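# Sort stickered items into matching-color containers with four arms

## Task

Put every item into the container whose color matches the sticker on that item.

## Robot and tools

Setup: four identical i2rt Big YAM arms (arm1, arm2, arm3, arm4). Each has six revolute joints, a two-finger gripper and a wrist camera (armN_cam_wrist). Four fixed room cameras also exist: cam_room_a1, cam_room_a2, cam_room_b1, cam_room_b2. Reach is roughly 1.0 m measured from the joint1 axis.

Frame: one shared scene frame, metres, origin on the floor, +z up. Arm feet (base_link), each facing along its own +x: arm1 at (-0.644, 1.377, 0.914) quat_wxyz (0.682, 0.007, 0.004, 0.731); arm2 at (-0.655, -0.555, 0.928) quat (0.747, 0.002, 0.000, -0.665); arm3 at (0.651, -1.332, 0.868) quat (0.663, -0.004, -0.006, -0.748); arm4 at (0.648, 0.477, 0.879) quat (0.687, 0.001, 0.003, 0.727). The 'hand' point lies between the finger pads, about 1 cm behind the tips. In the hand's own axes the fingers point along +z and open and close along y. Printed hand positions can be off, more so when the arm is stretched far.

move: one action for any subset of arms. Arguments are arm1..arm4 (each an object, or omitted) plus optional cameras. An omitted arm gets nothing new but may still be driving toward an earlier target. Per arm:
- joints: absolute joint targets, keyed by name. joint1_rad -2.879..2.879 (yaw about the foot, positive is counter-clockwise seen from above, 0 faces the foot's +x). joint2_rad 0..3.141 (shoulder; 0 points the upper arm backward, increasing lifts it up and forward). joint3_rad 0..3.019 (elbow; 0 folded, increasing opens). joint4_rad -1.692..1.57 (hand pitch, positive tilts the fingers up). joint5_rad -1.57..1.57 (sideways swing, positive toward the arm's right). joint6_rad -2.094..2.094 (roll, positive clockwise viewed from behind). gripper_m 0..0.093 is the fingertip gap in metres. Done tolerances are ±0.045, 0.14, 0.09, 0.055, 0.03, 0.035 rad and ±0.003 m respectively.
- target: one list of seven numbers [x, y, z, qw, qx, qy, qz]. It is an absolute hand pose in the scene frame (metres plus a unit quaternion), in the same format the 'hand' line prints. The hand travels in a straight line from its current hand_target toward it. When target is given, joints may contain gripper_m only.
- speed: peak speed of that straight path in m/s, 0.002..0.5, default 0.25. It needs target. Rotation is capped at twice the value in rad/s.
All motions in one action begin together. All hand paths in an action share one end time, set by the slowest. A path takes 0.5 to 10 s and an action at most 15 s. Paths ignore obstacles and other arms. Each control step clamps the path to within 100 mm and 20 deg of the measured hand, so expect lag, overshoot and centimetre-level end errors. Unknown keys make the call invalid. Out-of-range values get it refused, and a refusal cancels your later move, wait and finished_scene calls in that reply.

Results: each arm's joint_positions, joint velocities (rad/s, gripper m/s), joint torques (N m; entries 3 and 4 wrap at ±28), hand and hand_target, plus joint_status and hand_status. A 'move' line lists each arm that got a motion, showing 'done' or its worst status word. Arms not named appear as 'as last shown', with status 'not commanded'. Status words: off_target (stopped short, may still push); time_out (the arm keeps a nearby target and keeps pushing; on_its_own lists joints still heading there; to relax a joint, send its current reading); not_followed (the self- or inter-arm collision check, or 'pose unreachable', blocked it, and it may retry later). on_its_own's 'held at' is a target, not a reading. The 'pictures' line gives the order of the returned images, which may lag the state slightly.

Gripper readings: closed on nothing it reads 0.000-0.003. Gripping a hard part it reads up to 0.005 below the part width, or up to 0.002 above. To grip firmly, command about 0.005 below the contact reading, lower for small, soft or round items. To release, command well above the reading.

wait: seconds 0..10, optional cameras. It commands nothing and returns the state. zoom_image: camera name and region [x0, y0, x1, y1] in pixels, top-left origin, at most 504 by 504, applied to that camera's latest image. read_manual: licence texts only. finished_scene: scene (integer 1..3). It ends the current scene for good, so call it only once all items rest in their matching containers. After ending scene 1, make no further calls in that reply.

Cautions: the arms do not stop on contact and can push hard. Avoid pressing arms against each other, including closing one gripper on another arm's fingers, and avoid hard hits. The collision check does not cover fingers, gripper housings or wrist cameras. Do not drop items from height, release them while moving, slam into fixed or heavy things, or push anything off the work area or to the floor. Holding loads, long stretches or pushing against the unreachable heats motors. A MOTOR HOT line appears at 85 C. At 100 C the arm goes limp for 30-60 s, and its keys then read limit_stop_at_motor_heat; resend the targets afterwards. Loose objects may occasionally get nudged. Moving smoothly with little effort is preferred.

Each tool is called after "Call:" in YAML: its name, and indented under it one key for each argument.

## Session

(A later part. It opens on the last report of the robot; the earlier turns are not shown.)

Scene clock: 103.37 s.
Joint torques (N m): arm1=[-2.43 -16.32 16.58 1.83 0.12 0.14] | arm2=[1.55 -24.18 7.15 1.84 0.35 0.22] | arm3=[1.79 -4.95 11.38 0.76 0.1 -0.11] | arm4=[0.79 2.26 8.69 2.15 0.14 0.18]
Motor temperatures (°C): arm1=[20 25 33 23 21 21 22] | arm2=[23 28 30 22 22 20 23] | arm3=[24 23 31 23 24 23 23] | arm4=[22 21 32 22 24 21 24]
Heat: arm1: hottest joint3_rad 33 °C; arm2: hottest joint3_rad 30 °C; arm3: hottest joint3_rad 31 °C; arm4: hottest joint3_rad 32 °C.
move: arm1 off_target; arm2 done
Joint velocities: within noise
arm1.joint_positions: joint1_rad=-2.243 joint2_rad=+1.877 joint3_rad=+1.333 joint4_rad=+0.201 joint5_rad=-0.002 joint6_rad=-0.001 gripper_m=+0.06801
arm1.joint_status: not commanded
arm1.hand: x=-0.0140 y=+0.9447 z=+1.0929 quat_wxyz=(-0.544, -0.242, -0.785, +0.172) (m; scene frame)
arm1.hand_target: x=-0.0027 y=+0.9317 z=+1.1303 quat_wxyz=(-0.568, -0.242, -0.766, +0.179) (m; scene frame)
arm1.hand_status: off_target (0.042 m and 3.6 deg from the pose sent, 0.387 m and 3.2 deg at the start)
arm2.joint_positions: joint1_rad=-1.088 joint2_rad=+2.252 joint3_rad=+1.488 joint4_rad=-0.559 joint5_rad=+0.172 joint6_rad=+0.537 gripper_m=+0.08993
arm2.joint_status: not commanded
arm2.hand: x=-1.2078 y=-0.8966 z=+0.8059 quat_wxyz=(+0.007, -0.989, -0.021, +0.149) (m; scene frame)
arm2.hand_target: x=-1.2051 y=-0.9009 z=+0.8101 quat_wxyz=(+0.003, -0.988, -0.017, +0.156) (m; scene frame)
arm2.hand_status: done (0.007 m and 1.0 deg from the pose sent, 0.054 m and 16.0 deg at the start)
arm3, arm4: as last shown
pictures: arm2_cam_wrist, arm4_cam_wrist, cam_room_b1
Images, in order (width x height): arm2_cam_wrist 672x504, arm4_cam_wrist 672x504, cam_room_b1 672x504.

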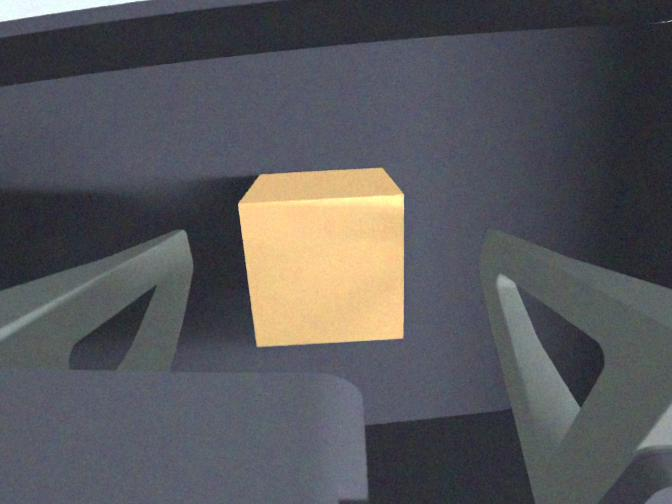

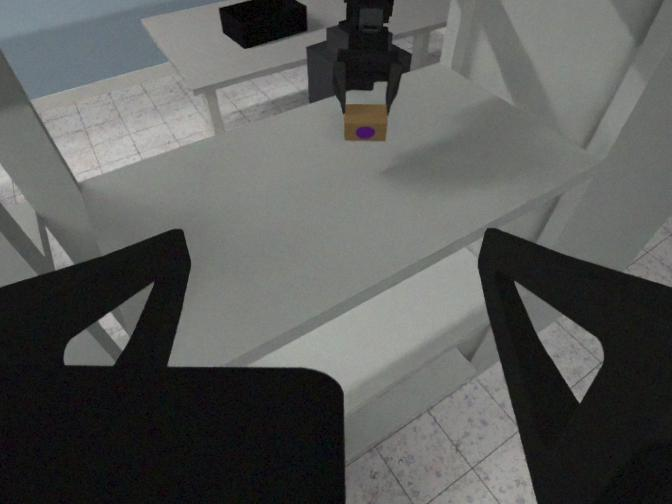

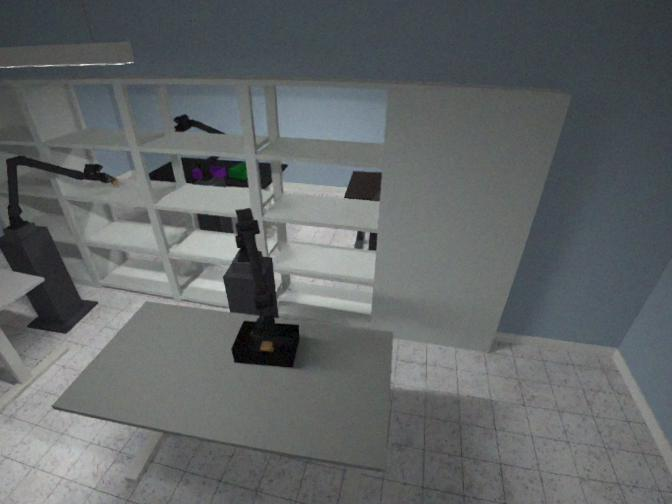

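Call:
move:
  arm2: {"target":[-1.226,-0.905,0.745,-0.003,0.988,0.017,-0.156],"speed":0.2}
  arm1: {"target":[0,0.93,1.06,0.568,0.242,0.767,-0.179],"speed":0.12}
  cameras: ["arm2_cam_wrist","arm4_cam_wrist"]

Scene clock: 110.17 s.
Joint torques (N m): arm1=[-2.49 -16.44 11.54 2.81 0.09 0.1] | arm2=[0.38 -21.71 11.06 1.83 0.21 0.09] | arm3=[1.96 -4.95 11.38 0.77 0.1 -0.11] | arm4=[0.79 2.49 8.8 2.22 0.12 0.17]
Motor temperatures (°C): arm1=[20 26 35 23 21 21 22] | arm2=[23 28 29 22 22 20 23] | arm3=[24 23 31 23 24 23 23] | arm4=[22 21 32 22 24 21 24]
Heat: arm1: hottest joint3_rad 35 °C; arm2: hottest joint3_rad 29 °C; arm3: hottest joint3_rad 31 °C; arm4: hottest joint3_rad 32 °C.
move: arm1 off_target; arm2 off_target
Joint velocities: within noise
arm1.joint_positions: joint1_rad=-2.243 joint2_rad=+1.977 joint3_rad=+1.333 joint4_rad=+0.325 joint5_rad=-0.001 joint6_rad=+0.000 gripper_m=+0.06801
arm1.joint_status: not commanded
arm1.hand: x=-0.0036 y=+0.9371 z=+1.0473 quat_wxyz=(-0.553, -0.240, -0.779, +0.175) (m; scene frame)
arm1.hand_target: x=-0.0005 y=+0.9302 z=+1.0599 quat_wxyz=(-0.567, -0.242, -0.767, +0.179) (m; scene frame)
arm1.hand_status: off_target (0.015 m and 2.2 deg from the pose sent, 0.039 m and 3.6 deg at the start)
arm2.joint_positions: joint1_rad=-1.088 joint2_rad=+2.373 joint3_rad=+1.526 joint4_rad=-0.493 joint5_rad=+0.172 joint6_rad=+0.537 gripper_m=+0.08993
arm2.joint_status: not commanded
arm2.hand: x=-1.2086 y=-0.8971 z=+0.7459 quat_wxyz=(+0.012, -0.990, -0.021, +0.142) (m; scene frame)
arm2.hand_target: x=-1.2254 y=-0.9044 z=+0.7456 quat_wxyz=(+0.003, -0.988, -0.017, +0.156) (m; scene frame)
arm2.hand_status: off_target (0.019 m and 2.0 deg from the pose sent, 0.064 m and 1.0 deg at the start)
arm3, arm4: as last shown
pictures: arm2_cam_wrist, arm4_cam_wrist
Images, in order (width x height): arm2_cam_wrist 672x504, arm4_cam_wrist 672x504.

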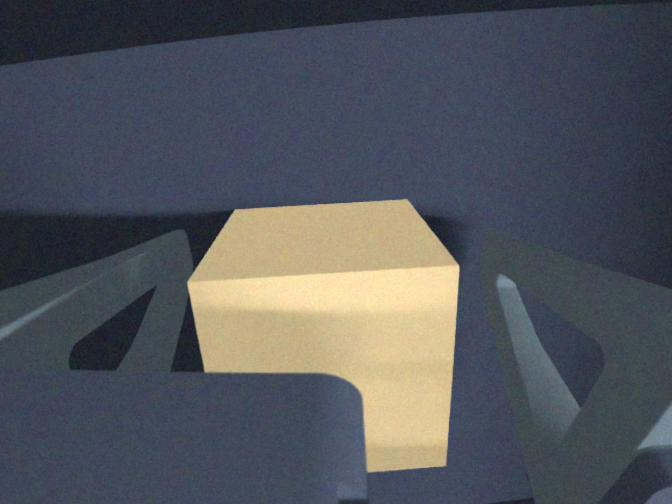

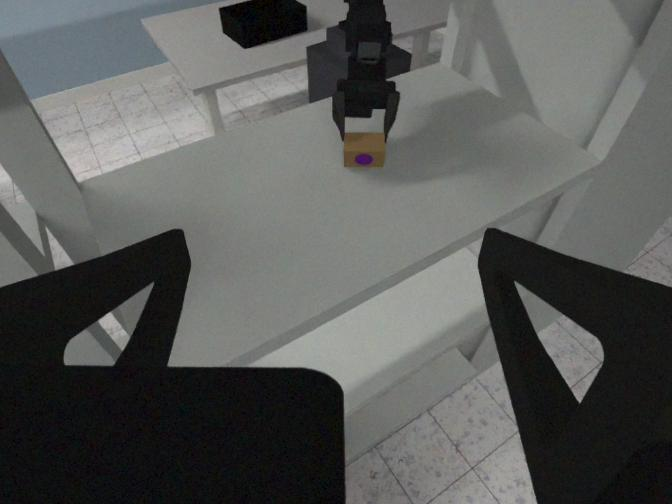

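Call:
move:
  arm2: {"joints":{"gripper_m":0.025}}
  arm1: {"target":[0,0.93,1.038,0.568,0.242,0.767,-0.179],"speed":0.1}
  arm4: {"target":[0.3,0.72,1.19,0.179,-0.767,0.242,0.568],"speed":0.35}
  cameras: ["arm2_cam_wrist","arm4_cam_wrist"]

Call:
zoom_image:
  camera: "arm4_cam_wrist"
  region: [200, 50, 500, 290]

Scene clock: 116.60 s.
Joint torques (N m): arm1=[-2.61 -15.38 10.21 2.65 0.07 0.13] | arm2=[0.44 -21.83 10.78 1.72 0.21 0.08] | arm3=[1.96 -4.84 11.45 0.72 0.11 -0.11] | arm4=[-0.03 -5.25 10.13 2.19 0.23 0.15]
Motor temperatures (°C): arm1=[20 26 35 23 21 21 22] | arm2=[23 28 30 22 22 20 23] | arm3=[24 23 31 23 24 23 23] | arm4=[22 21 33 22 24 21 24]
Heat: arm1: hottest joint3_rad 35 °C; arm2: hottest joint3_rad 30 °C; arm3: hottest joint3_rad 31 °C; arm4: hottest joint3_rad 33 °C.
move: arm1 done; arm2 off_target; arm4 off_target
Joint velocities: within noise
arm1.joint_positions: joint1_rad=-2.243 joint2_rad=+1.996 joint3_rad=+1.333 joint4_rad=+0.373 joint5_rad=+0.000 joint6_rad=+0.000 gripper_m=+0.06801
arm1.joint_status: not commanded
arm1.hand: x=-0.0005 y=+0.9348 z=+1.0441 quat_wxyz=(-0.564, -0.237, -0.770, +0.178) (m; scene frame)
arm1.hand_target: x=-0.0003 y=+0.9300 z=+1.0379 quat_wxyz=(-0.567, -0.242, -0.767, +0.179) (m; scene frame)
arm1.hand_status: done (0.008 m and 0.8 deg from the pose sent, 0.012 m and 2.2 deg at the start)
arm2.joint_positions: joint1_rad=-1.088 joint2_rad=+2.373 joint3_rad=+1.528 joint4_rad=-0.492 joint5_rad=+0.172 joint6_rad=+0.537 gripper_m=+0.05316
arm2.joint_status: gripper_m off_target (ended at +0.05318, target +0.02500)
arm2.hand: x=-1.2099 y=-0.8980 z=+0.7467 quat_wxyz=(+0.011, -0.989, -0.021, +0.143) (m; scene frame)
arm2.hand_target: x=-1.2254 y=-0.9044 z=+0.7456 quat_wxyz=(+0.003, -0.988, -0.017, +0.156) (m; scene frame)
arm2.hand_status: not commanded
arm3: as last shown
arm4.joint_positions: joint1_rad=+0.924 joint2_rad=+0.824 joint3_rad=+0.623 joint4_rad=-0.135 joint5_rad=+0.010 joint6_rad=-0.012 gripper_m=+0.09401
arm4.joint_status: not commanded
arm4.hand: x=+0.2991 y=+0.7157 z=+1.1765 quat_wxyz=(-0.174, +0.780, -0.237, -0.553) (m; scene frame)
arm4.hand_target: x=+0.3001 y=+0.7197 z=+1.1900 quat_wxyz=(-0.179, +0.767, -0.242, -0.568) (m; scene frame)
arm4.hand_status: off_target (0.014 m and 2.4 deg from the pose sent, 0.243 m and 4.9 deg at the start)
pictures: arm2_cam_wrist, arm4_cam_wrist
Images, in order (width x height): arm2_cam_wrist 672x504, arm4_cam_wrist 672x504.

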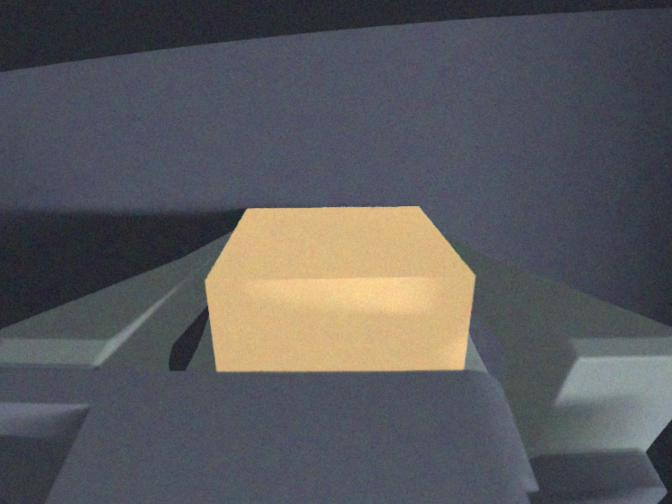

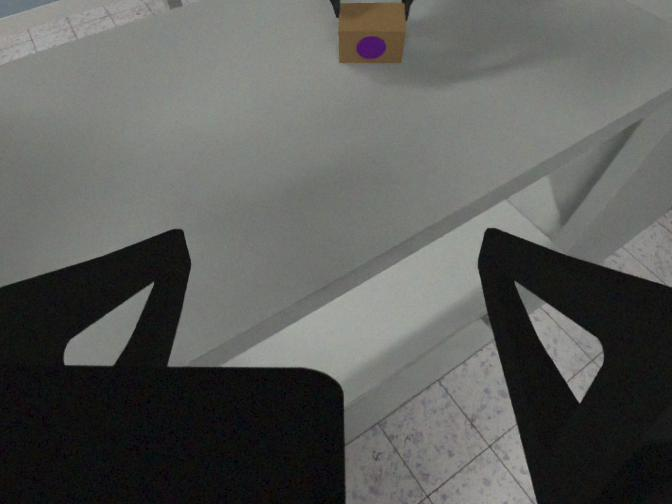

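Scaled by 1.680.

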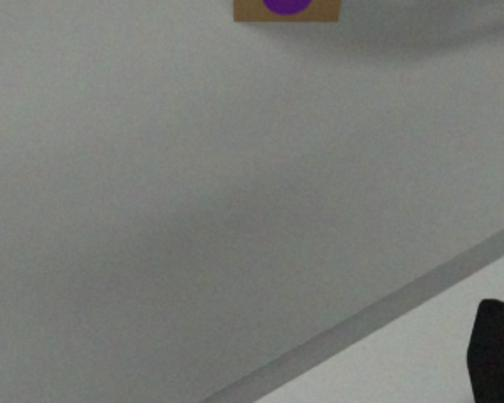

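Call:
move:
  arm2: {"target":[-1.15,-0.901,1.02,-0.003,0.988,0.017,-0.156],"speed":0.45}
  arm1: {"joints":{"gripper_m":0.085}}
  arm3: {"joints":{"joint1_rad":-2.01,"joint2_rad":0.45,"joint3_rad":1.0,"joint4_rad":-0.75,"joint5_rad":0,"joint6_rad":0}}
  cameras: ["arm2_cam_wrist","cam_room_a1","cam_room_a2"]

Call:
move:
  arm2: {"joints":{"joint1_rad":1.5,"joint2_rad":0.5,"joint3_rad":0.95,"joint4_rad":-0.75,"joint5_rad":0,"joint6_rad":0}}
  arm1: {"target":[-0.31,1.145,1.2,0.568,0.242,0.767,-0.179],"speed":0.3}
  cameras: ["arm3_cam_wrist","arm4_cam_wrist","cam_room_a1","cam_room_a2"]

Call:
zoom_image:
  camera: "arm3_cam_wrist"
  region: [168, 0, 671, 300]

Call:
zoom_image:
  camera: "arm4_cam_wrist"
  region: [168, 0, 671, 300]

Scene clock: 129.90 s.
Joint torques (N m): arm1=[-2.49 -15.27 10.35 2.61 0.11 0.13] | arm2=[0.85 -17.26 11.49 0.77 0.36 0.22] | arm3=[0.44 2.2 8.88 2.59 -0.04 -0.11] | arm4=[0.26 -5.07 10.14 2.03 0.17 0.15]
Motor temperatures (°C): arm1=[20 25 34 23 21 21 22] | arm2=[23 29 30 22 22 20 24] | arm3=[24 23 31 23 24 23 23] | arm4=[22 21 34 22 24 21 24]
Heat: arm1: hottest joint3_rad 34 °C; arm2: hottest joint3_rad 30 °C; arm3: hottest joint3_rad 31 °C; arm4: hottest joint3_rad 34 °C.
move: arm1 done; arm2 done; arm3 done
Joint velocities: within noise
arm1.joint_positions: joint1_rad=-2.243 joint2_rad=+1.996 joint3_rad=+1.333 joint4_rad=+0.373 joint5_rad=+0.000 joint6_rad=+0.000 gripper_m=+0.08496
arm1.joint_status: all done
arm1.hand: x=-0.0005 y=+0.9348 z=+1.0441 quat_wxyz=(-0.564, -0.238, -0.770, +0.178) (m; scene frame)
arm1.hand_target: x=-0.0003 y=+0.9301 z=+1.0379 quat_wxyz=(-0.567, -0.242, -0.767, +0.179) (m; scene frame)
arm1.hand_status: not commanded
arm2.joint_positions: joint1_rad=-1.023 joint2_rad=+1.815 joint3_rad=+1.434 joint4_rad=-0.913 joint5_rad=+0.187 joint6_rad=+0.592 gripper_m=+0.05315
arm2.joint_status: not commanded
arm2.hand: x=-1.1483 y=-0.9005 z=+1.0301 quat_wxyz=(-0.004, -0.986, -0.023, +0.165) (m; scene frame)
arm2.hand_target: x=-1.1498 y=-0.9008 z=+1.0201 quat_wxyz=(+0.003, -0.988, -0.017, +0.156) (m; scene frame)
arm2.hand_status: done (0.010 m and 1.5 deg from the pose sent, 0.280 m and 1.8 deg at the start)
arm3.joint_positions: joint1_rad=-1.999 joint2_rad=+0.445 joint3_rad=+1.004 joint4_rad=-0.768 joint5_rad=+0.001 joint6_rad=+0.005 gripper_m=+0.09402
arm3.joint_status: all done
arm3.hand: x=+0.4154 y=-1.1801 z=+1.3708 quat_wxyz=(+0.164, -0.749, +0.217, +0.604) (m; scene frame)
arm3.hand_target: x=+0.4141 y=-1.1760 z=+1.3719 quat_wxyz=(+0.170, -0.746, +0.218, +0.606) (m; scene frame)
arm3.hand_status: not commanded
arm4.joint_positions: joint1_rad=+0.924 joint2_rad=+0.824 joint3_rad=+0.623 joint4_rad=-0.134 joint5_rad=+0.010 joint6_rad=-0.012 gripper_m=+0.09401
arm4.joint_status: not commanded
arm4.hand: x=+0.2991 y=+0.7158 z=+1.1766 quat_wxyz=(-0.174, +0.780, -0.237, -0.553) (m; scene frame)
arm4.hand_target: x=+0.3001 y=+0.7198 z=+1.1900 quat_wxyz=(-0.179, +0.766, -0.242, -0.568) (m; scene frame)
arm4.hand_status: not commanded
pictures: arm2_cam_wrist, cam_room_a1, cam_room_a2
Images, in order (width x height): arm2_cam_wrist 672x504, cam_room_a1 672x504, cam_room_a2 672x504.

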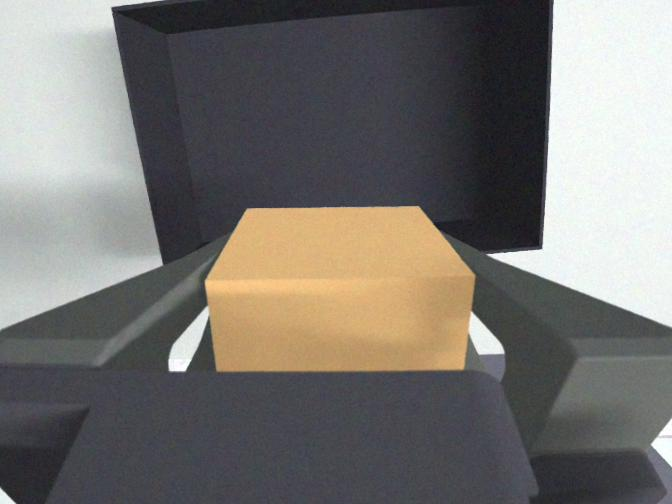

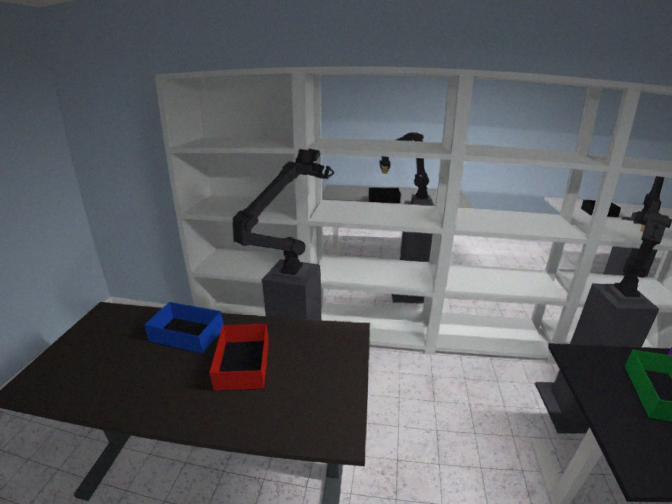

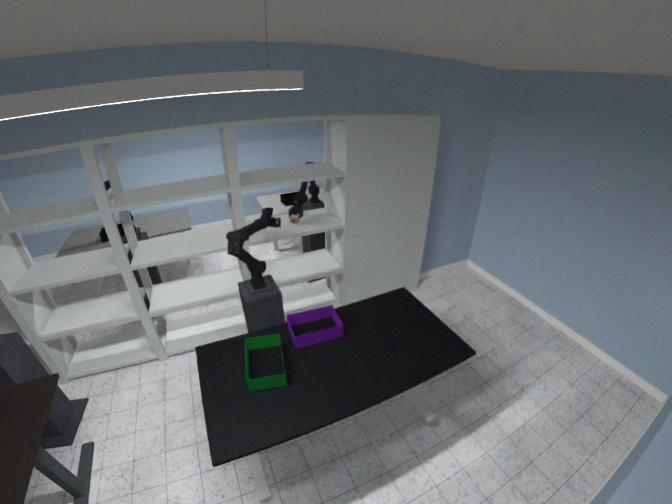

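Scene clock: 132.07 s.
Joint torques (N m): arm1=[-2.84 -0.21 12.16 1.43 -0.07 0.1] | arm2=[1.08 -0.21 10.58 2.92 0.15 -0.05] | arm3=[0.56 2.2 8.9 2.62 -0.03 -0.11] | arm4=[0.21 -4.84 10.19 2.22 0.22 0.16]
Motor temperatures (°C): arm1=[20 25 34 23 21 21 22] | arm2=[23 28 30 22 22 20 24] | arm3=[24 23 31 23 24 23 23] | arm4=[22 21 35 22 24 21 24]
Heat: arm1: hottest joint3_rad 34 °C; arm2: hottest joint3_rad 30 °C; arm3: hottest joint3_rad 31 °C; arm4: hottest joint3_rad 35 °C.
move: arm1 done; arm2 done
Joint velocities: within noise
arm1.joint_positions: joint1_rad=-2.243 joint2_rad=+0.738 joint3_rad=+0.542 joint4_rad=-0.071 joint5_rad=-0.003 joint6_rad=+0.000 gripper_m=+0.08496
arm1.joint_status: not commanded
arm1.hand: x=-0.3087 y=+1.1489 z=+1.2040 quat_wxyz=(-0.573, -0.235, -0.764, +0.180) (m; scene frame)
arm1.hand_target: x=-0.3101 y=+1.1450 z=+1.2001 quat_wxyz=(-0.568, -0.242, -0.766, +0.179) (m; scene frame)
arm1.hand_status: done (0.006 m and 1.1 deg from the pose sent, 0.405 m and 0.8 deg at the start)
arm2.joint_positions: joint1_rad=+1.497 joint2_rad=+0.501 joint3_rad=+0.959 joint4_rad=-0.758 joint5_rad=-0.004 joint6_rad=+0.012 gripper_m=+0.05310
arm2.joint_status: all done
arm2.hand: x=-0.3545 y=-0.5437 z=+1.3961 quat_wxyz=(-0.594, +0.013, -0.804, -0.019) (m; scene frame)
arm2.hand_target: x=-0.3533 y=-0.5432 z=+1.3933 quat_wxyz=(-0.594, +0.018, -0.804, -0.015) (m; scene frame)
arm2.hand_status: not commanded
arm3, arm4: as last shown
pictures: arm3_cam_wrist, arm4_cam_wrist, cam_room_a1, cam_room_a2
Images, in order (width x height): arm3_cam_wrist 672x504, arm4_cam_wrist 672x504, cam_room_a1 672x504, cam_room_a2 672x504.

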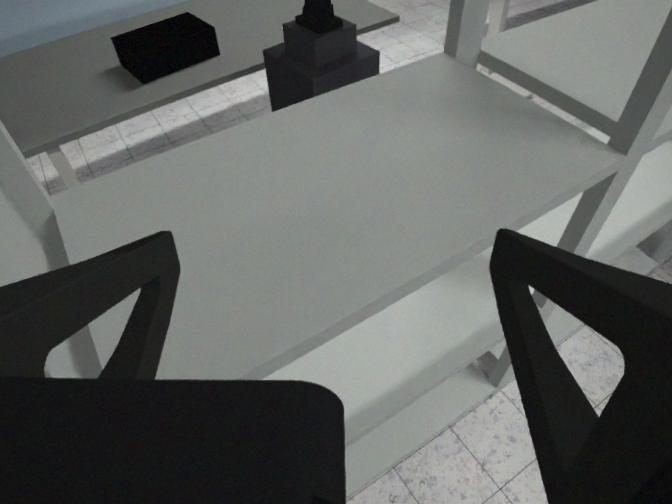

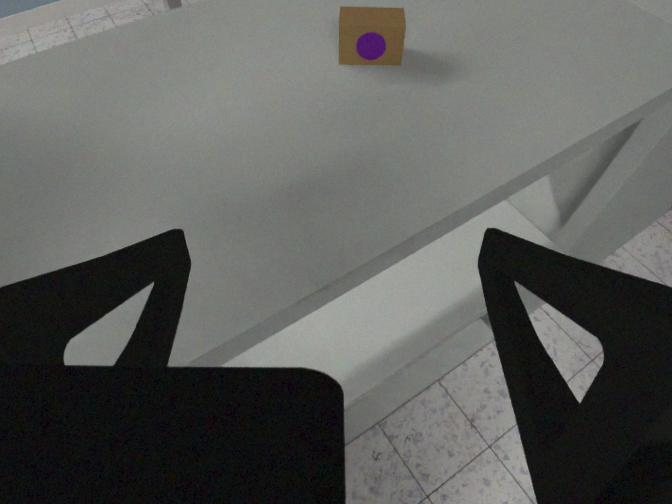

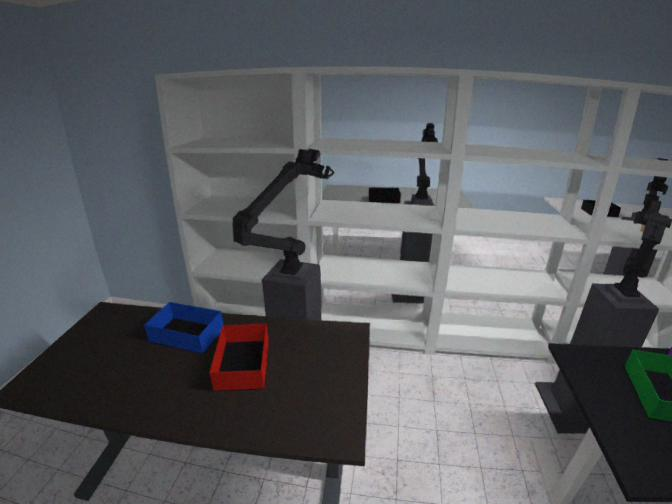

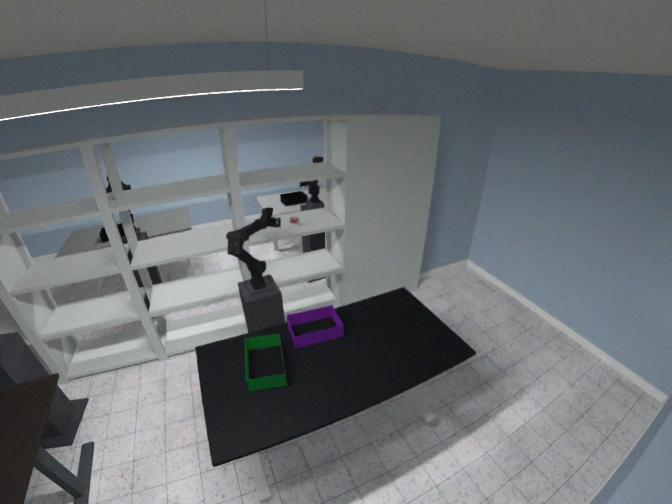

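Scaled by 1.002.

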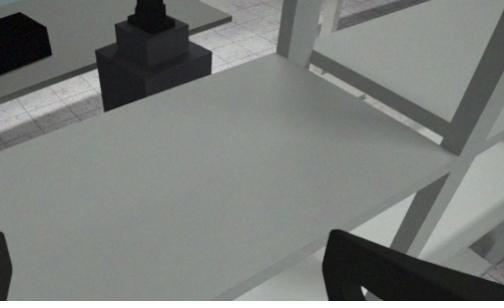

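Scaled by 1.002.

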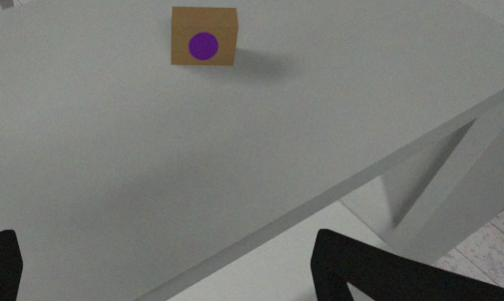

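Call:
move:
  arm2: {"joints":{"joint1_rad":0.927}}
  arm4: {"target":[0.08,0.875,1.09,0.179,-0.767,0.242,0.568],"speed":0.3}
  arm1: {"joints":{"joint2_rad":0.5,"joint3_rad":0.95,"joint4_rad":-0.75}}
  cameras: ["arm4_cam_wrist"]

Call:
move:
  arm2: {"target":[-0.295,-0.772,1.22,0.573,0.2156,0.7746,-0.1595],"speed":0.4}
  cameras: ["arm3_cam_wrist","cam_room_a1"]

Call:
zoom_image:
  camera: "arm3_cam_wrist"
  region: [250, 0, 500, 150]

Call:
zoom_image:
  camera: "cam_room_a1"
  region: [330, 120, 450, 210]

Scene clock: 143.17 s.
Joint torques (N m): arm1=[-2.55 2.96 12.86 1.39 -0.06 0.11] | arm2=[0.38 -0.26 10.58 2.91 0.02 -0.05] | arm3=[0.5 2.2 8.88 2.65 -0.04 -0.11] | arm4=[0.56 -17.03 11.37 2.02 -0.04 0.12]
Motor temperatures (°C): arm1=[20 25 34 23 21 21 22] | arm2=[23 28 30 22 22 20 24] | arm3=[24 23 31 23 24 23 23] | arm4=[22 21 35 22 24 21 24]
Heat: arm1: hottest joint3_rad 34 °C; arm2: hottest joint3_rad 30 °C; arm3: hottest joint3_rad 31 °C; arm4: hottest joint3_rad 35 °C.
move: arm1 done; arm2 done; arm4 off_target
Joint velocities: within noise
arm1.joint_positions: joint1_rad=-2.243 joint2_rad=+0.494 joint3_rad=+0.933 joint4_rad=-0.741 joint5_rad=-0.003 joint6_rad=+0.000 gripper_m=+0.08496
arm1.joint_status: all done
arm1.hand: x=-0.3868 y=+1.2040 z=+1.3676 quat_wxyz=(-0.560, -0.238, -0.774, +0.176) (m; scene frame)
arm1.hand_target: x=-0.3886 y=+1.2018 z=+1.3740 quat_wxyz=(-0.560, -0.244, -0.772, +0.177) (m; scene frame)
arm1.hand_status: not commanded
arm2.joint_positions: joint1_rad=+0.931 joint2_rad=+0.501 joint3_rad=+0.959 joint4_rad=-0.758 joint5_rad=-0.001 joint6_rad=+0.012 gripper_m=+0.05313
arm2.joint_status: all done
arm2.hand: x=-0.3946 y=-0.7077 z=+1.3955 quat_wxyz=(-0.575, -0.213, -0.776, +0.148) (m; scene frame)
arm2.hand_target: x=-0.3943 y=-0.7095 z=+1.3927 quat_wxyz=(-0.574, -0.211, -0.777, +0.153) (m; scene frame)
arm2.hand_status: not commanded
arm3: as last shown
arm4.joint_positions: joint1_rad=+0.915 joint2_rad=+1.696 joint3_rad=+1.058 joint4_rad=+0.280 joint5_rad=+0.008 joint6_rad=-0.012 gripper_m=+0.09401
arm4.joint_status: not commanded
arm4.hand: x=+0.0919 y=+0.8609 z=+1.0636 quat_wxyz=(-0.173, +0.785, -0.242, -0.544) (m; scene frame)
arm4.hand_target: x=+0.0817 y=+0.8739 z=+1.0904 quat_wxyz=(-0.179, +0.766, -0.242, -0.568) (m; scene frame)
arm4.hand_status: off_target (0.032 m and 3.5 deg from the pose sent, 0.284 m and 2.4 deg at the start)
pictures: arm4_cam_wrist
Images, in order (width x height): arm4_cam_wrist 672x504.

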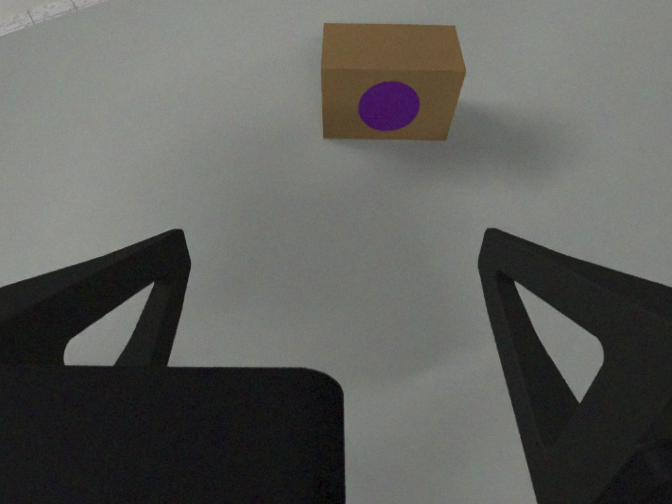

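Scene clock: 144.43 s.
Joint torques (N m): arm1=[-2.2 3.96 12.77 1.4 -0.06 0.11] | arm2=[0.03 -5.95 12.05 3.64 0.14 -0.05] | arm3=[0.56 2.08 8.91 2.62 -0.03 -0.11] | arm4=[0.32 -17.38 11.38 2.03 -0.05 0.11]
Motor temperatures (°C): arm1=[20 25 34 23 21 21 22] | arm2=[23 28 30 22 22 20 24] | arm3=[24 23 31 23 24 23 23] | arm4=[22 22 35 22 24 21 24]
Heat: arm1: hottest joint3_rad 34 °C; arm2: hottest joint3_rad 30 °C; arm3: hottest joint3_rad 31 °C; arm4: hottest joint3_rad 35 °C.
move: arm2 off_target
Joint velocities: within noise
arm1, arm3, arm4: as last shown
arm2.joint_positions: joint1_rad=+0.929 joint2_rad=+0.824 joint3_rad=+0.582 joint4_rad=-0.091 joint5_rad=+0.007 joint6_rad=+0.011 gripper_m=+0.05313
arm2.joint_status: not commanded
arm2.hand: x=-0.2933 y=-0.7679 z=+1.2099 quat_wxyz=(-0.561, -0.219, -0.785, +0.149) (m; scene frame)
arm2.hand_target: x=-0.2952 y=-0.7720 z=+1.2200 quat_wxyz=(-0.573, -0.216, -0.775, +0.160) (m; scene frame)
arm2.hand_status: off_target (0.011 m and 2.2 deg from the pose sent, 0.212 m and 1.3 deg at the start)
pictures: arm3_cam_wrist, cam_room_a1
Images, in order (width x height): arm3_cam_wrist 672x504, cam_room_a1 672x504.

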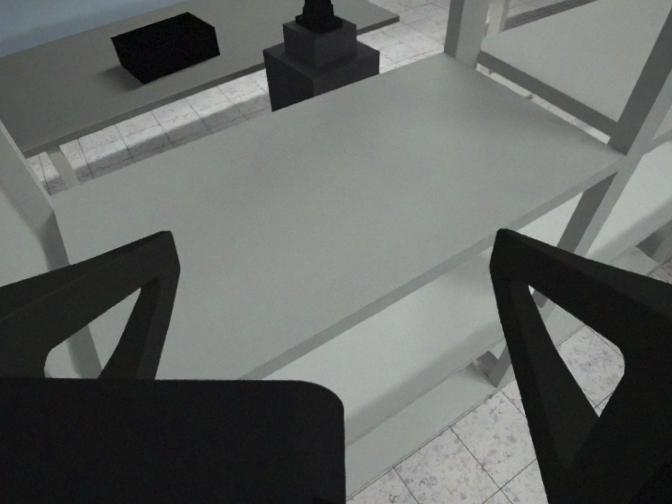

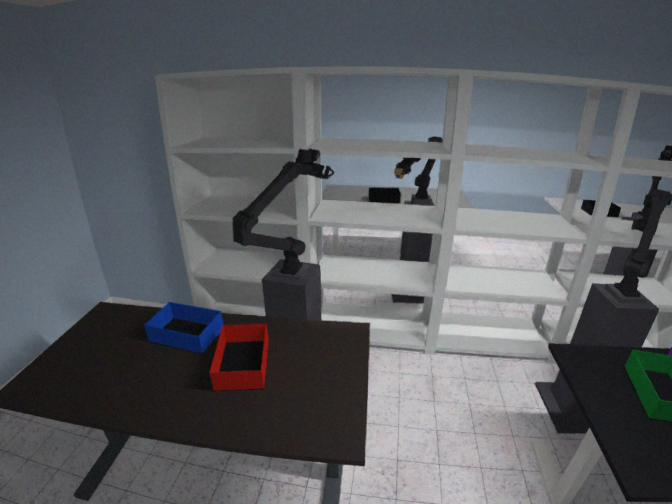

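Scaled by 2.016.

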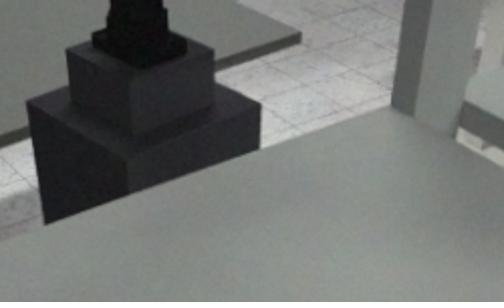

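Scaled by 4.200.

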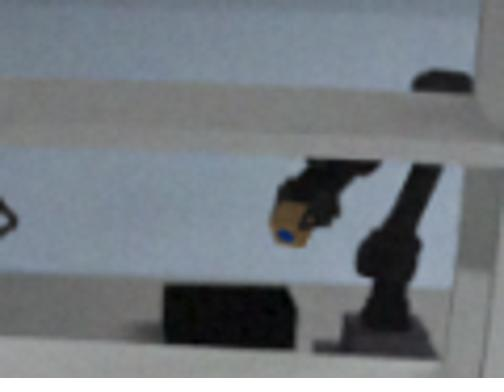

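Call:
move:
  arm2: {"target":[0,-0.95,1.12,0.573,0.2156,0.7746,-0.1595],"speed":0.35}
  arm4: {"target":[0.08,0.906,1.075,0.179,-0.767,0.242,0.568],"speed":0.15}
  cameras: ["arm4_cam_wrist"]

Call:
move:
  arm2: {"target":[0,-0.95,1.045,0.573,0.2156,0.7746,-0.1595],"speed":0.12}
  arm4: {"target":[-0.014,0.972,1.054,0.179,-0.767,0.242,0.568],"speed":0.15}
  cameras: ["arm4_cam_wrist","arm3_cam_wrist"]

Scene clock: 154.60 s.
Joint torques (N m): arm1=[-2.73 3.19 12.83 1.37 -0.05 0.12] | arm2=[-0.03 -19.43 15.57 2.33 -0.13 -0.06] | arm3=[0.5 2.08 8.92 2.63 -0.03 -0.11] | arm4=[0.03 -16.26 11.55 2.11 -0.04 -0.01]
Motor temperatures (°C): arm1=[20 25 33 23 21 21 22] | arm2=[23 27 30 22 22 20 24] | arm3=[24 23 30 23 24 23 23] | arm4=[22 23 34 22 24 21 24]
Heat: arm1: hottest joint3_rad 33 °C; arm2: hottest joint3_rad 30 °C; arm3: hottest joint3_rad 30 °C; arm4: hottest joint3_rad 34 °C.
move: arm2 off_target; arm4 off_target
Joint velocities: within noise
arm1, arm3: as last shown
arm2.joint_positions: joint1_rad=+0.924 joint2_rad=+1.872 joint3_rad=+1.254 joint4_rad=+0.277 joint5_rad=+0.007 joint6_rad=+0.010 gripper_m=+0.05313
arm2.joint_status: not commanded
arm2.hand: x=-0.0142 y=-0.9336 z=+1.0955 quat_wxyz=(-0.557, -0.221, -0.787, +0.150) (m; scene frame)
arm2.hand_target: x=-0.0021 y=-0.9488 z=+1.1205 quat_wxyz=(-0.573, -0.216, -0.774, +0.160) (m; scene frame)
arm2.hand_status: off_target (0.033 m and 2.6 deg from the pose sent, 0.357 m and 2.2 deg at the start)
arm4.joint_positions: joint1_rad=+0.866 joint2_rad=+1.739 joint3_rad=+1.097 joint4_rad=+0.299 joint5_rad=-0.036 joint6_rad=-0.012 gripper_m=+0.09401
arm4.joint_status: not commanded
arm4.hand: x=+0.0937 y=+0.8909 z=+1.0604 quat_wxyz=(-0.171, +0.779, -0.247, -0.551) (m; scene frame)
arm4.hand_target: x=+0.0815 y=+0.9050 z=+1.0751 quat_wxyz=(-0.179, +0.767, -0.242, -0.567) (m; scene frame)
arm4.hand_status: off_target (0.025 m and 2.6 deg from the pose sent, 0.048 m and 3.5 deg at the start)
pictures: arm4_cam_wrist
Images, in order (width x height): arm4_cam_wrist 672x504.

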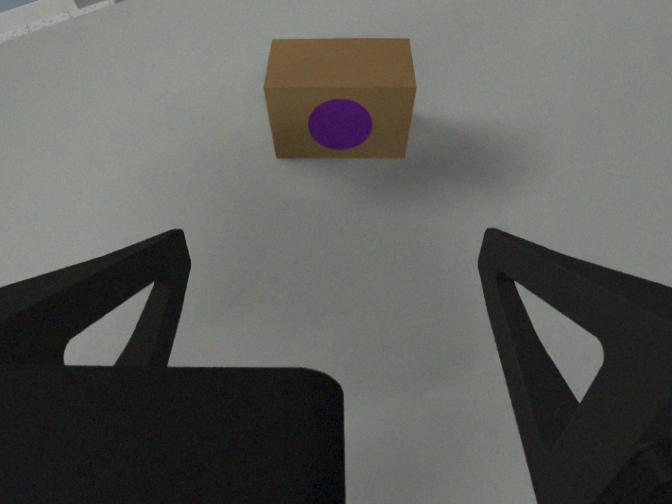

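Scene clock: 156.07 s.
Joint torques (N m): arm1=[-2.32 3.08 12.79 1.44 -0.05 0.1] | arm2=[-0.09 -19.25 11.3 3.66 -0.15 -0.06] | arm3=[0.38 2.2 8.9 2.63 -0.04 -0.12] | arm4=[0.85 -21.6 12.08 1.05 0.18 0.03]
Motor temperatures (°C): arm1=[20 25 33 23 21 21 22] | arm2=[23 27 31 22 22 20 24] | arm3=[24 23 30 23 24 23 23] | arm4=[22 23 35 22 24 21 24]
Heat: arm1: hottest joint3_rad 33 °C; arm2: hottest joint3_rad 31 °C; arm3: hottest joint3_rad 30 °C; arm4: hottest joint3_rad 35 °C.
move: arm2 off_target; arm4 off_target
Joint velocities: within noise
arm1, arm3: as last shown
arm2.joint_positions: joint1_rad=+0.923 joint2_rad=+1.982 joint3_rad=+1.254 joint4_rad=+0.410 joint5_rad=+0.007 joint6_rad=+0.010 gripper_m=+0.05313
arm2.joint_status: not commanded
arm2.hand: x=-0.0038 y=-0.9398 z=+1.0466 quat_wxyz=(-0.566, -0.219, -0.780, +0.152) (m; scene frame)
arm2.hand_target: x=-0.0006 y=-0.9499 z=+1.0451 quat_wxyz=(-0.573, -0.216, -0.775, +0.160) (m; scene frame)
arm2.hand_status: off_target (0.011 m and 1.4 deg from the pose sent, 0.055 m and 2.6 deg at the start)
arm4.joint_positions: joint1_rad=+0.866 joint2_rad=+2.023 joint3_rad=+1.480 joint4_rad=+0.232 joint5_rad=-0.036 joint6_rad=-0.012 gripper_m=+0.09401
arm4.joint_status: not commanded
arm4.hand: x=-0.0019 y=+0.9632 z=+1.0485 quat_wxyz=(-0.175, +0.770, -0.244, -0.563) (m; scene frame)
arm4.hand_target: x=-0.0130 y=+0.9713 z=+1.0540 quat_wxyz=(-0.179, +0.766, -0.242, -0.568) (m; scene frame)
arm4.hand_status: off_target (0.016 m and 0.8 deg from the pose sent, 0.135 m and 2.6 deg at the start)
pictures: arm3_cam_wrist, arm4_cam_wrist
Images, in order (width x height): arm3_cam_wrist 672x504, arm4_cam_wrist 672x504.

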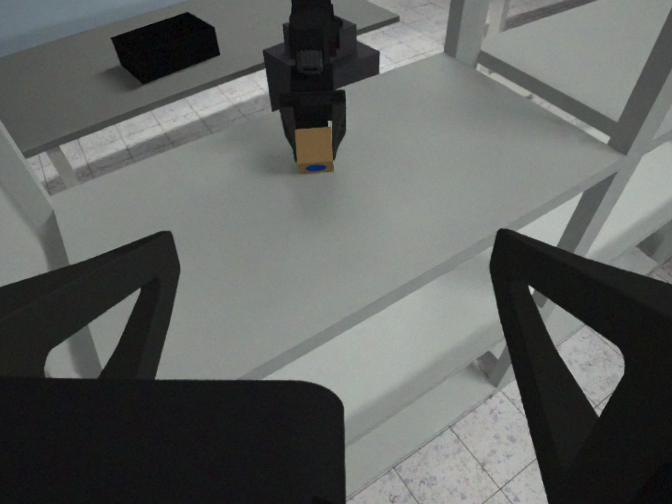

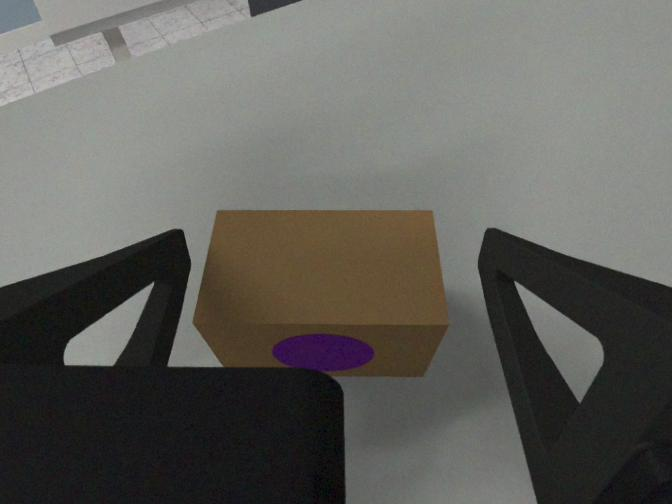

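Call:
move:
  arm2: {"target":[0,-0.95,1.03,0.573,0.2156,0.7746,-0.1595],"speed":0.1}
  arm4: {"target":[-0.027,0.981,1.05,0.179,-0.767,0.242,0.568],"speed":0.15}
  cameras: ["arm3_cam_wrist"]

Call:
move:
  arm2: {"joints":{"gripper_m":0.075}}
  arm4: {"joints":{"gripper_m":0.04}}
  arm3: {"target":[0.3,-1.121,1.19,0.156,-0.776,0.211,0.574],"speed":0.4}
  cameras: ["arm4_cam_wrist","arm2_cam_wrist","arm3_cam_wrist"]

Scene clock: 161.57 s.
Joint torques (N m): arm1=[-2.78 3.49 12.85 1.43 -0.07 0.05] | arm2=[-0.03 -18.26 10.69 3.48 -0.16 -0.05] | arm3=[0.62 2.08 8.9 2.66 -0.03 -0.11] | arm4=[1.44 -21.71 12.27 1.05 0.2 0.02]
Motor temperatures (°C): arm1=[20 25 33 23 21 21 22] | arm2=[23 27 31 22 22 20 24] | arm3=[24 23 30 23 24 23 23] | arm4=[22 23 35 22 24 21 24]
Heat: arm1: hottest joint3_rad 33 °C; arm2: hottest joint3_rad 31 °C; arm3: hottest joint3_rad 30 °C; arm4: hottest joint3_rad 35 °C.
move: arm2 off_target; arm4 off_target
Joint velocities: within noise
arm1, arm3: as last shown
arm2.joint_positions: joint1_rad=+0.923 joint2_rad=+1.996 joint3_rad=+1.254 joint4_rad=+0.446 joint5_rad=+0.007 joint6_rad=+0.009 gripper_m=+0.05313
arm2.joint_status: not commanded
arm2.hand: x=-0.0016 y=-0.9411 z=+1.0451 quat_wxyz=(-0.575, -0.217, -0.774, +0.155) (m; scene frame)
arm2.hand_target: x=-0.0008 y=-0.9496 z=+1.0300 quat_wxyz=(-0.573, -0.216, -0.775, +0.159) (m; scene frame)
arm2.hand_status: off_target (0.018 m and 0.6 deg from the pose sent, 0.020 m and 1.4 deg at the start)
arm4.joint_positions: joint1_rad=+0.866 joint2_rad=+2.060 joint3_rad=+1.538 joint4_rad=+0.214 joint5_rad=-0.036 joint6_rad=-0.012 gripper_m=+0.09401
arm4.joint_status: not commanded
arm4.hand: x=-0.0144 y=+0.9727 z=+1.0484 quat_wxyz=(-0.176, +0.769, -0.244, -0.565) (m; scene frame)
arm4.hand_target: x=-0.0261 y=+0.9803 z=+1.0501 quat_wxyz=(-0.179, +0.766, -0.242, -0.568) (m; scene frame)
arm4.hand_status: off_target (0.015 m and 0.6 deg from the pose sent, 0.031 m and 0.8 deg at the start)
pictures: arm3_cam_wrist
Images, in order (width x height): arm3_cam_wrist 672x504.

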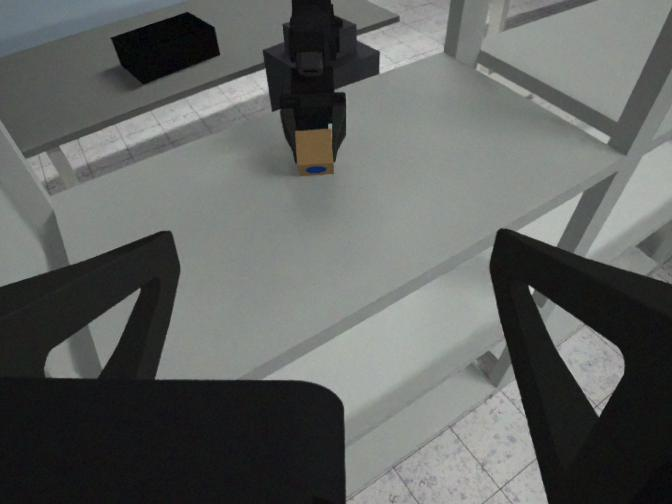

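Scene clock: 162.93 s.
Joint torques (N m): arm1=[-2.43 3.14 12.88 1.42 -0.09 0.09] | arm2=[-0.03 -18.2 10.7 3.48 -0.16 -0.05] | arm3=[2.37 -4.25 10.45 2.61 0.02 -0.13] | arm4=[1.08 -22.07 12.27 0.99 0.19 0]
Motor temperatures (°C): arm1=[20 25 33 23 21 21 22] | arm2=[23 27 31 22 22 20 24] | arm3=[24 23 30 23 24 23 23] | arm4=[22 23 35 22 24 21 24]
Heat: arm1: hottest joint3_rad 33 °C; arm2: hottest joint3_rad 31 °C; arm3: hottest joint3_rad 30 °C; arm4: hottest joint3_rad 35 °C.
move: arm2 done; arm3 off_target; arm4 off_target
Joint velocities: within noise
arm1: as last shown
arm2.joint_positions: joint1_rad=+0.923 joint2_rad=+1.996 joint3_rad=+1.254 joint4_rad=+0.446 joint5_rad=+0.007 joint6_rad=+0.009 gripper_m=+0.07494
arm2.joint_status: all done
arm2.hand: x=-0.0016 y=-0.9411 z=+1.0451 quat_wxyz=(-0.575, -0.217, -0.774, +0.155) (m; scene frame)
arm2.hand_target: x=-0.0008 y=-0.9496 z=+1.0301 quat_wxyz=(-0.573, -0.216, -0.775, +0.160) (m; scene frame)
arm2.hand_status: not commanded
arm3.joint_positions: joint1_rad=-1.993 joint2_rad=+0.751 joint3_rad=+0.635 joint4_rad=-0.202 joint5_rad=+0.005 joint6_rad=-0.002 gripper_m=+0.09402
arm3.joint_status: not commanded
arm3.hand: x=+0.3033 y=-1.1163 z=+1.1811 quat_wxyz=(+0.155, -0.782, +0.221, +0.562) (m; scene frame)
arm3.hand_target: x=+0.3001 y=-1.1210 z=+1.1901 quat_wxyz=(+0.156, -0.776, +0.211, +0.574) (m; scene frame)
arm3.hand_status: off_target (0.011 m and 1.9 deg from the pose sent, 0.222 m and 4.8 deg at the start)
arm4.joint_positions: joint1_rad=+0.866 joint2_rad=+2.060 joint3_rad=+1.538 joint4_rad=+0.214 joint5_rad=-0.035 joint6_rad=-0.012 gripper_m=+0.06901
arm4.joint_status: gripper_m off_target (ended at +0.06903, target +0.04000)
arm4.hand: x=-0.0142 y=+0.9729 z=+1.0484 quat_wxyz=(-0.176, +0.768, -0.244, -0.565) (m; scene frame)
arm4.hand_target: x=-0.0260 y=+0.9804 z=+1.0501 quat_wxyz=(-0.179, +0.766, -0.242, -0.568) (m; scene frame)
arm4.hand_status: not commanded
pictures: arm2_cam_wrist, arm3_cam_wrist, arm4_cam_wrist
Images, in order (width x height): arm2_cam_wrist 672x504, arm3_cam_wrist 672x504, arm4_cam_wrist 672x504.

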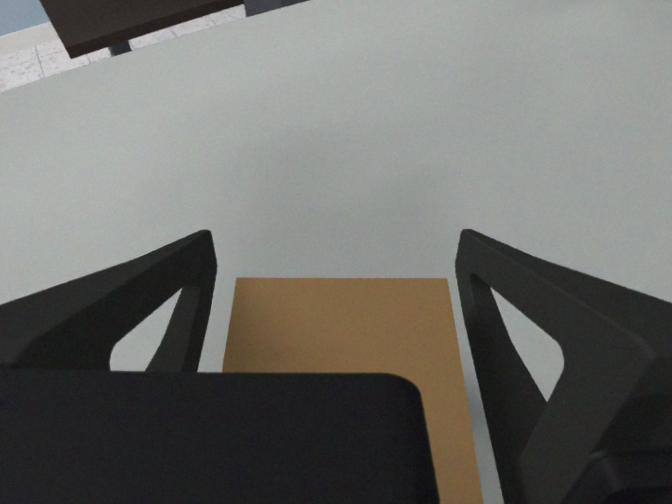

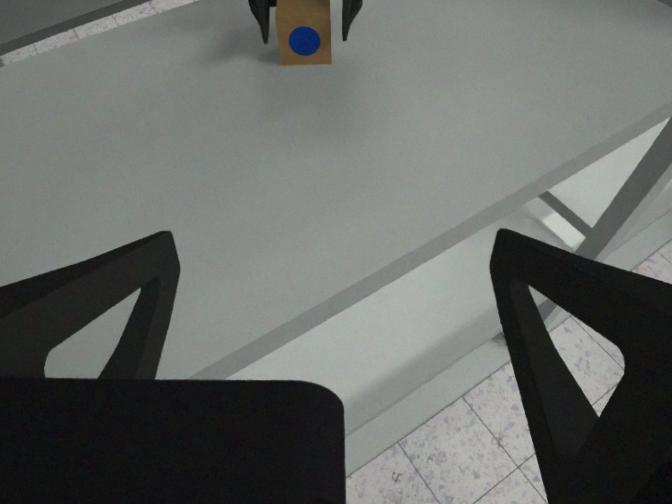

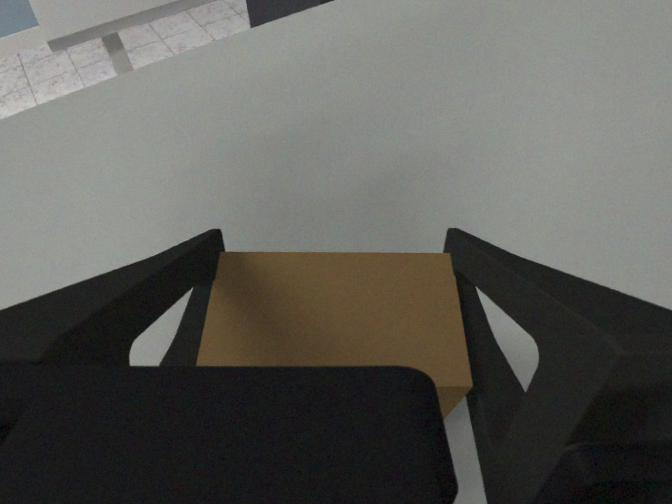

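Call:
move:
  arm2: {"target":[-0.295,-0.772,1.2,0.573,0.2156,0.7746,-0.1595],"speed":0.3}
  arm4: {"target":[0.3,0.72,1.2,0.179,-0.767,0.242,0.568],"speed":0.3}
  arm3: {"target":[0.075,-1.01,1.075,0.156,-0.776,0.211,0.574],"speed":0.25}
  cameras: ["arm3_cam_wrist"]

Call:
move:
  arm4: {"joints":{"joint2_rad":0.5,"joint3_rad":0.95,"joint4_rad":-0.75,"joint5_rad":0,"joint6_rad":0}}
  cameras: ["arm3_cam_wrist"]

Scene clock: 177.40 s.
Joint torques (N m): arm1=[-2.78 3.19 12.92 1.5 -0.07 0.13] | arm2=[0.44 -4.19 10.77 1.98 0.09 -0.03] | arm3=[2.49 -15.27 12.26 2.58 0.11 -0.02] | arm4=[1.55 -2.84 9.81 1.05 0.23 0.14]
Motor temperatures (°C): arm1=[20 24 33 23 21 21 22] | arm2=[23 27 31 23 22 20 23] | arm3=[24 23 31 23 24 23 23] | arm4=[22 24 38 22 24 21 25]
Heat: arm1: hottest joint3_rad 33 °C; arm2: hottest joint3_rad 31 °C; arm3: hottest joint3_rad 31 °C; arm4: hottest joint3_rad 38 °C.
move: arm2 off_target; arm3 off_target; arm4 done
Joint velocities: within noise
arm1: as last shown
arm2.joint_positions: joint1_rad=+0.923 joint2_rad=+0.823 joint3_rad=+0.550 joint4_rad=+0.015 joint5_rad=+0.007 joint6_rad=+0.009 gripper_m=+0.07494
arm2.joint_status: not commanded
arm2.hand: x=-0.2926 y=-0.7711 z=+1.2163 quat_wxyz=(-0.589, -0.214, -0.763, +0.159) (m; scene frame)
arm2.hand_target: x=-0.2952 y=-0.7718 z=+1.2001 quat_wxyz=(-0.573, -0.216, -0.775, +0.159) (m; scene frame)
arm2.hand_status: off_target (0.017 m and 2.3 deg from the pose sent, 0.372 m and 0.6 deg at the start)
arm3.joint_positions: joint1_rad=-1.960 joint2_rad=+1.612 joint3_rad=+0.950 joint4_rad=+0.313 joint5_rad=+0.035 joint6_rad=-0.003 gripper_m=+0.09402
arm3.joint_status: not commanded
arm3.hand: x=+0.0957 y=-1.0113 z=+1.0485 quat_wxyz=(+0.154, -0.792, +0.219, +0.549) (m; scene frame)
arm3.hand_target: x=+0.0769 y=-1.0110 z=+1.0754 quat_wxyz=(+0.156, -0.776, +0.211, +0.574) (m; scene frame)
arm3.hand_status: off_target (0.034 m and 3.5 deg from the pose sent, 0.273 m and 1.9 deg at the start)
arm4.joint_positions: joint1_rad=+0.909 joint2_rad=+0.800 joint3_rad=+0.653 joint4_rad=-0.133 joint5_rad=+0.010 joint6_rad=-0.012 gripper_m=+0.06901
arm4.joint_status: not commanded
arm4.hand: x=+0.3029 y=+0.7209 z=+1.2050 quat_wxyz=(-0.185, +0.762, -0.238, -0.573) (m; scene frame)
arm4.hand_target: x=+0.3000 y=+0.7199 z=+1.1999 quat_wxyz=(-0.179, +0.767, -0.242, -0.567) (m; scene frame)
arm4.hand_status: done (0.006 m and 1.2 deg from the pose sent, 0.431 m and 0.6 deg at the start)
pictures: arm3_cam_wrist
Images, in order (width x height): arm3_cam_wrist 672x504.

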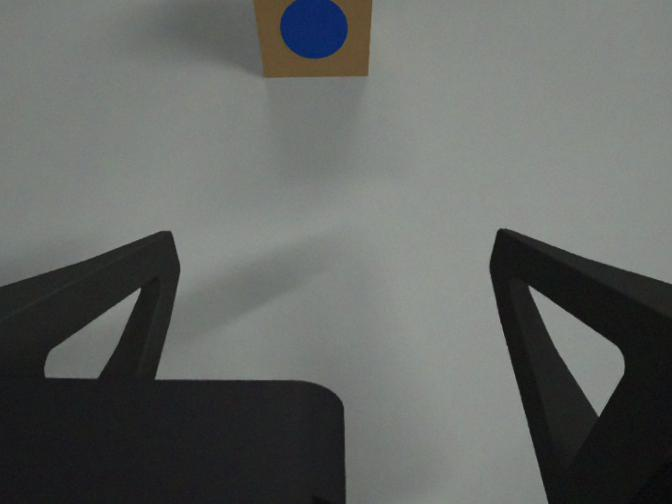

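Scene clock: 178.70 s.
Joint torques (N m): arm1=[-2.55 3.19 12.94 1.44 -0.04 0.09] | arm2=[0.38 -4.19 10.77 1.99 0.09 -0.04] | arm3=[2.43 -15.21 12.26 2.58 0.11 -0.02] | arm4=[1.14 0.97 9.35 1.05 -0.03 0.16]
Motor temperatures (°C): arm1=[20 24 33 23 21 21 22] | arm2=[23 27 31 22 22 20 23] | arm3=[24 23 31 23 24 23 23] | arm4=[22 24 38 22 24 21 25]
Heat: arm1: hottest joint3_rad 33 °C; arm2: hottest joint3_rad 31 °C; arm3: hottest joint3_rad 31 °C; arm4: hottest joint3_rad 38 °C.
move: arm4 done
Joint velocities: within noise
arm1, arm2, arm3: as last shown
arm4.joint_positions: joint1_rad=+0.909 joint2_rad=+0.500 joint3_rad=+0.945 joint4_rad=-0.740 joint5_rad=+0.004 joint6_rad=-0.011 gripper_m=+0.06901
arm4.joint_status: all done
arm4.hand: x=+0.4006 y=+0.6529 z=+1.3437 quat_wxyz=(-0.180, +0.767, -0.238, -0.568) (m; scene frame)
arm4.hand_target: x=+0.3999 y=+0.6500 z=+1.3442 quat_wxyz=(-0.173, +0.768, -0.239, -0.569) (m; scene frame)
arm4.hand_status: not commanded
pictures: arm3_cam_wrist
Images, in order (width x height): arm3_cam_wrist 672x504.

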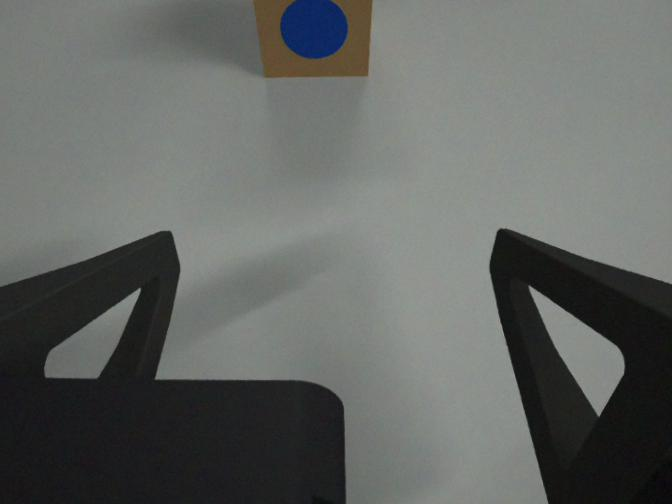

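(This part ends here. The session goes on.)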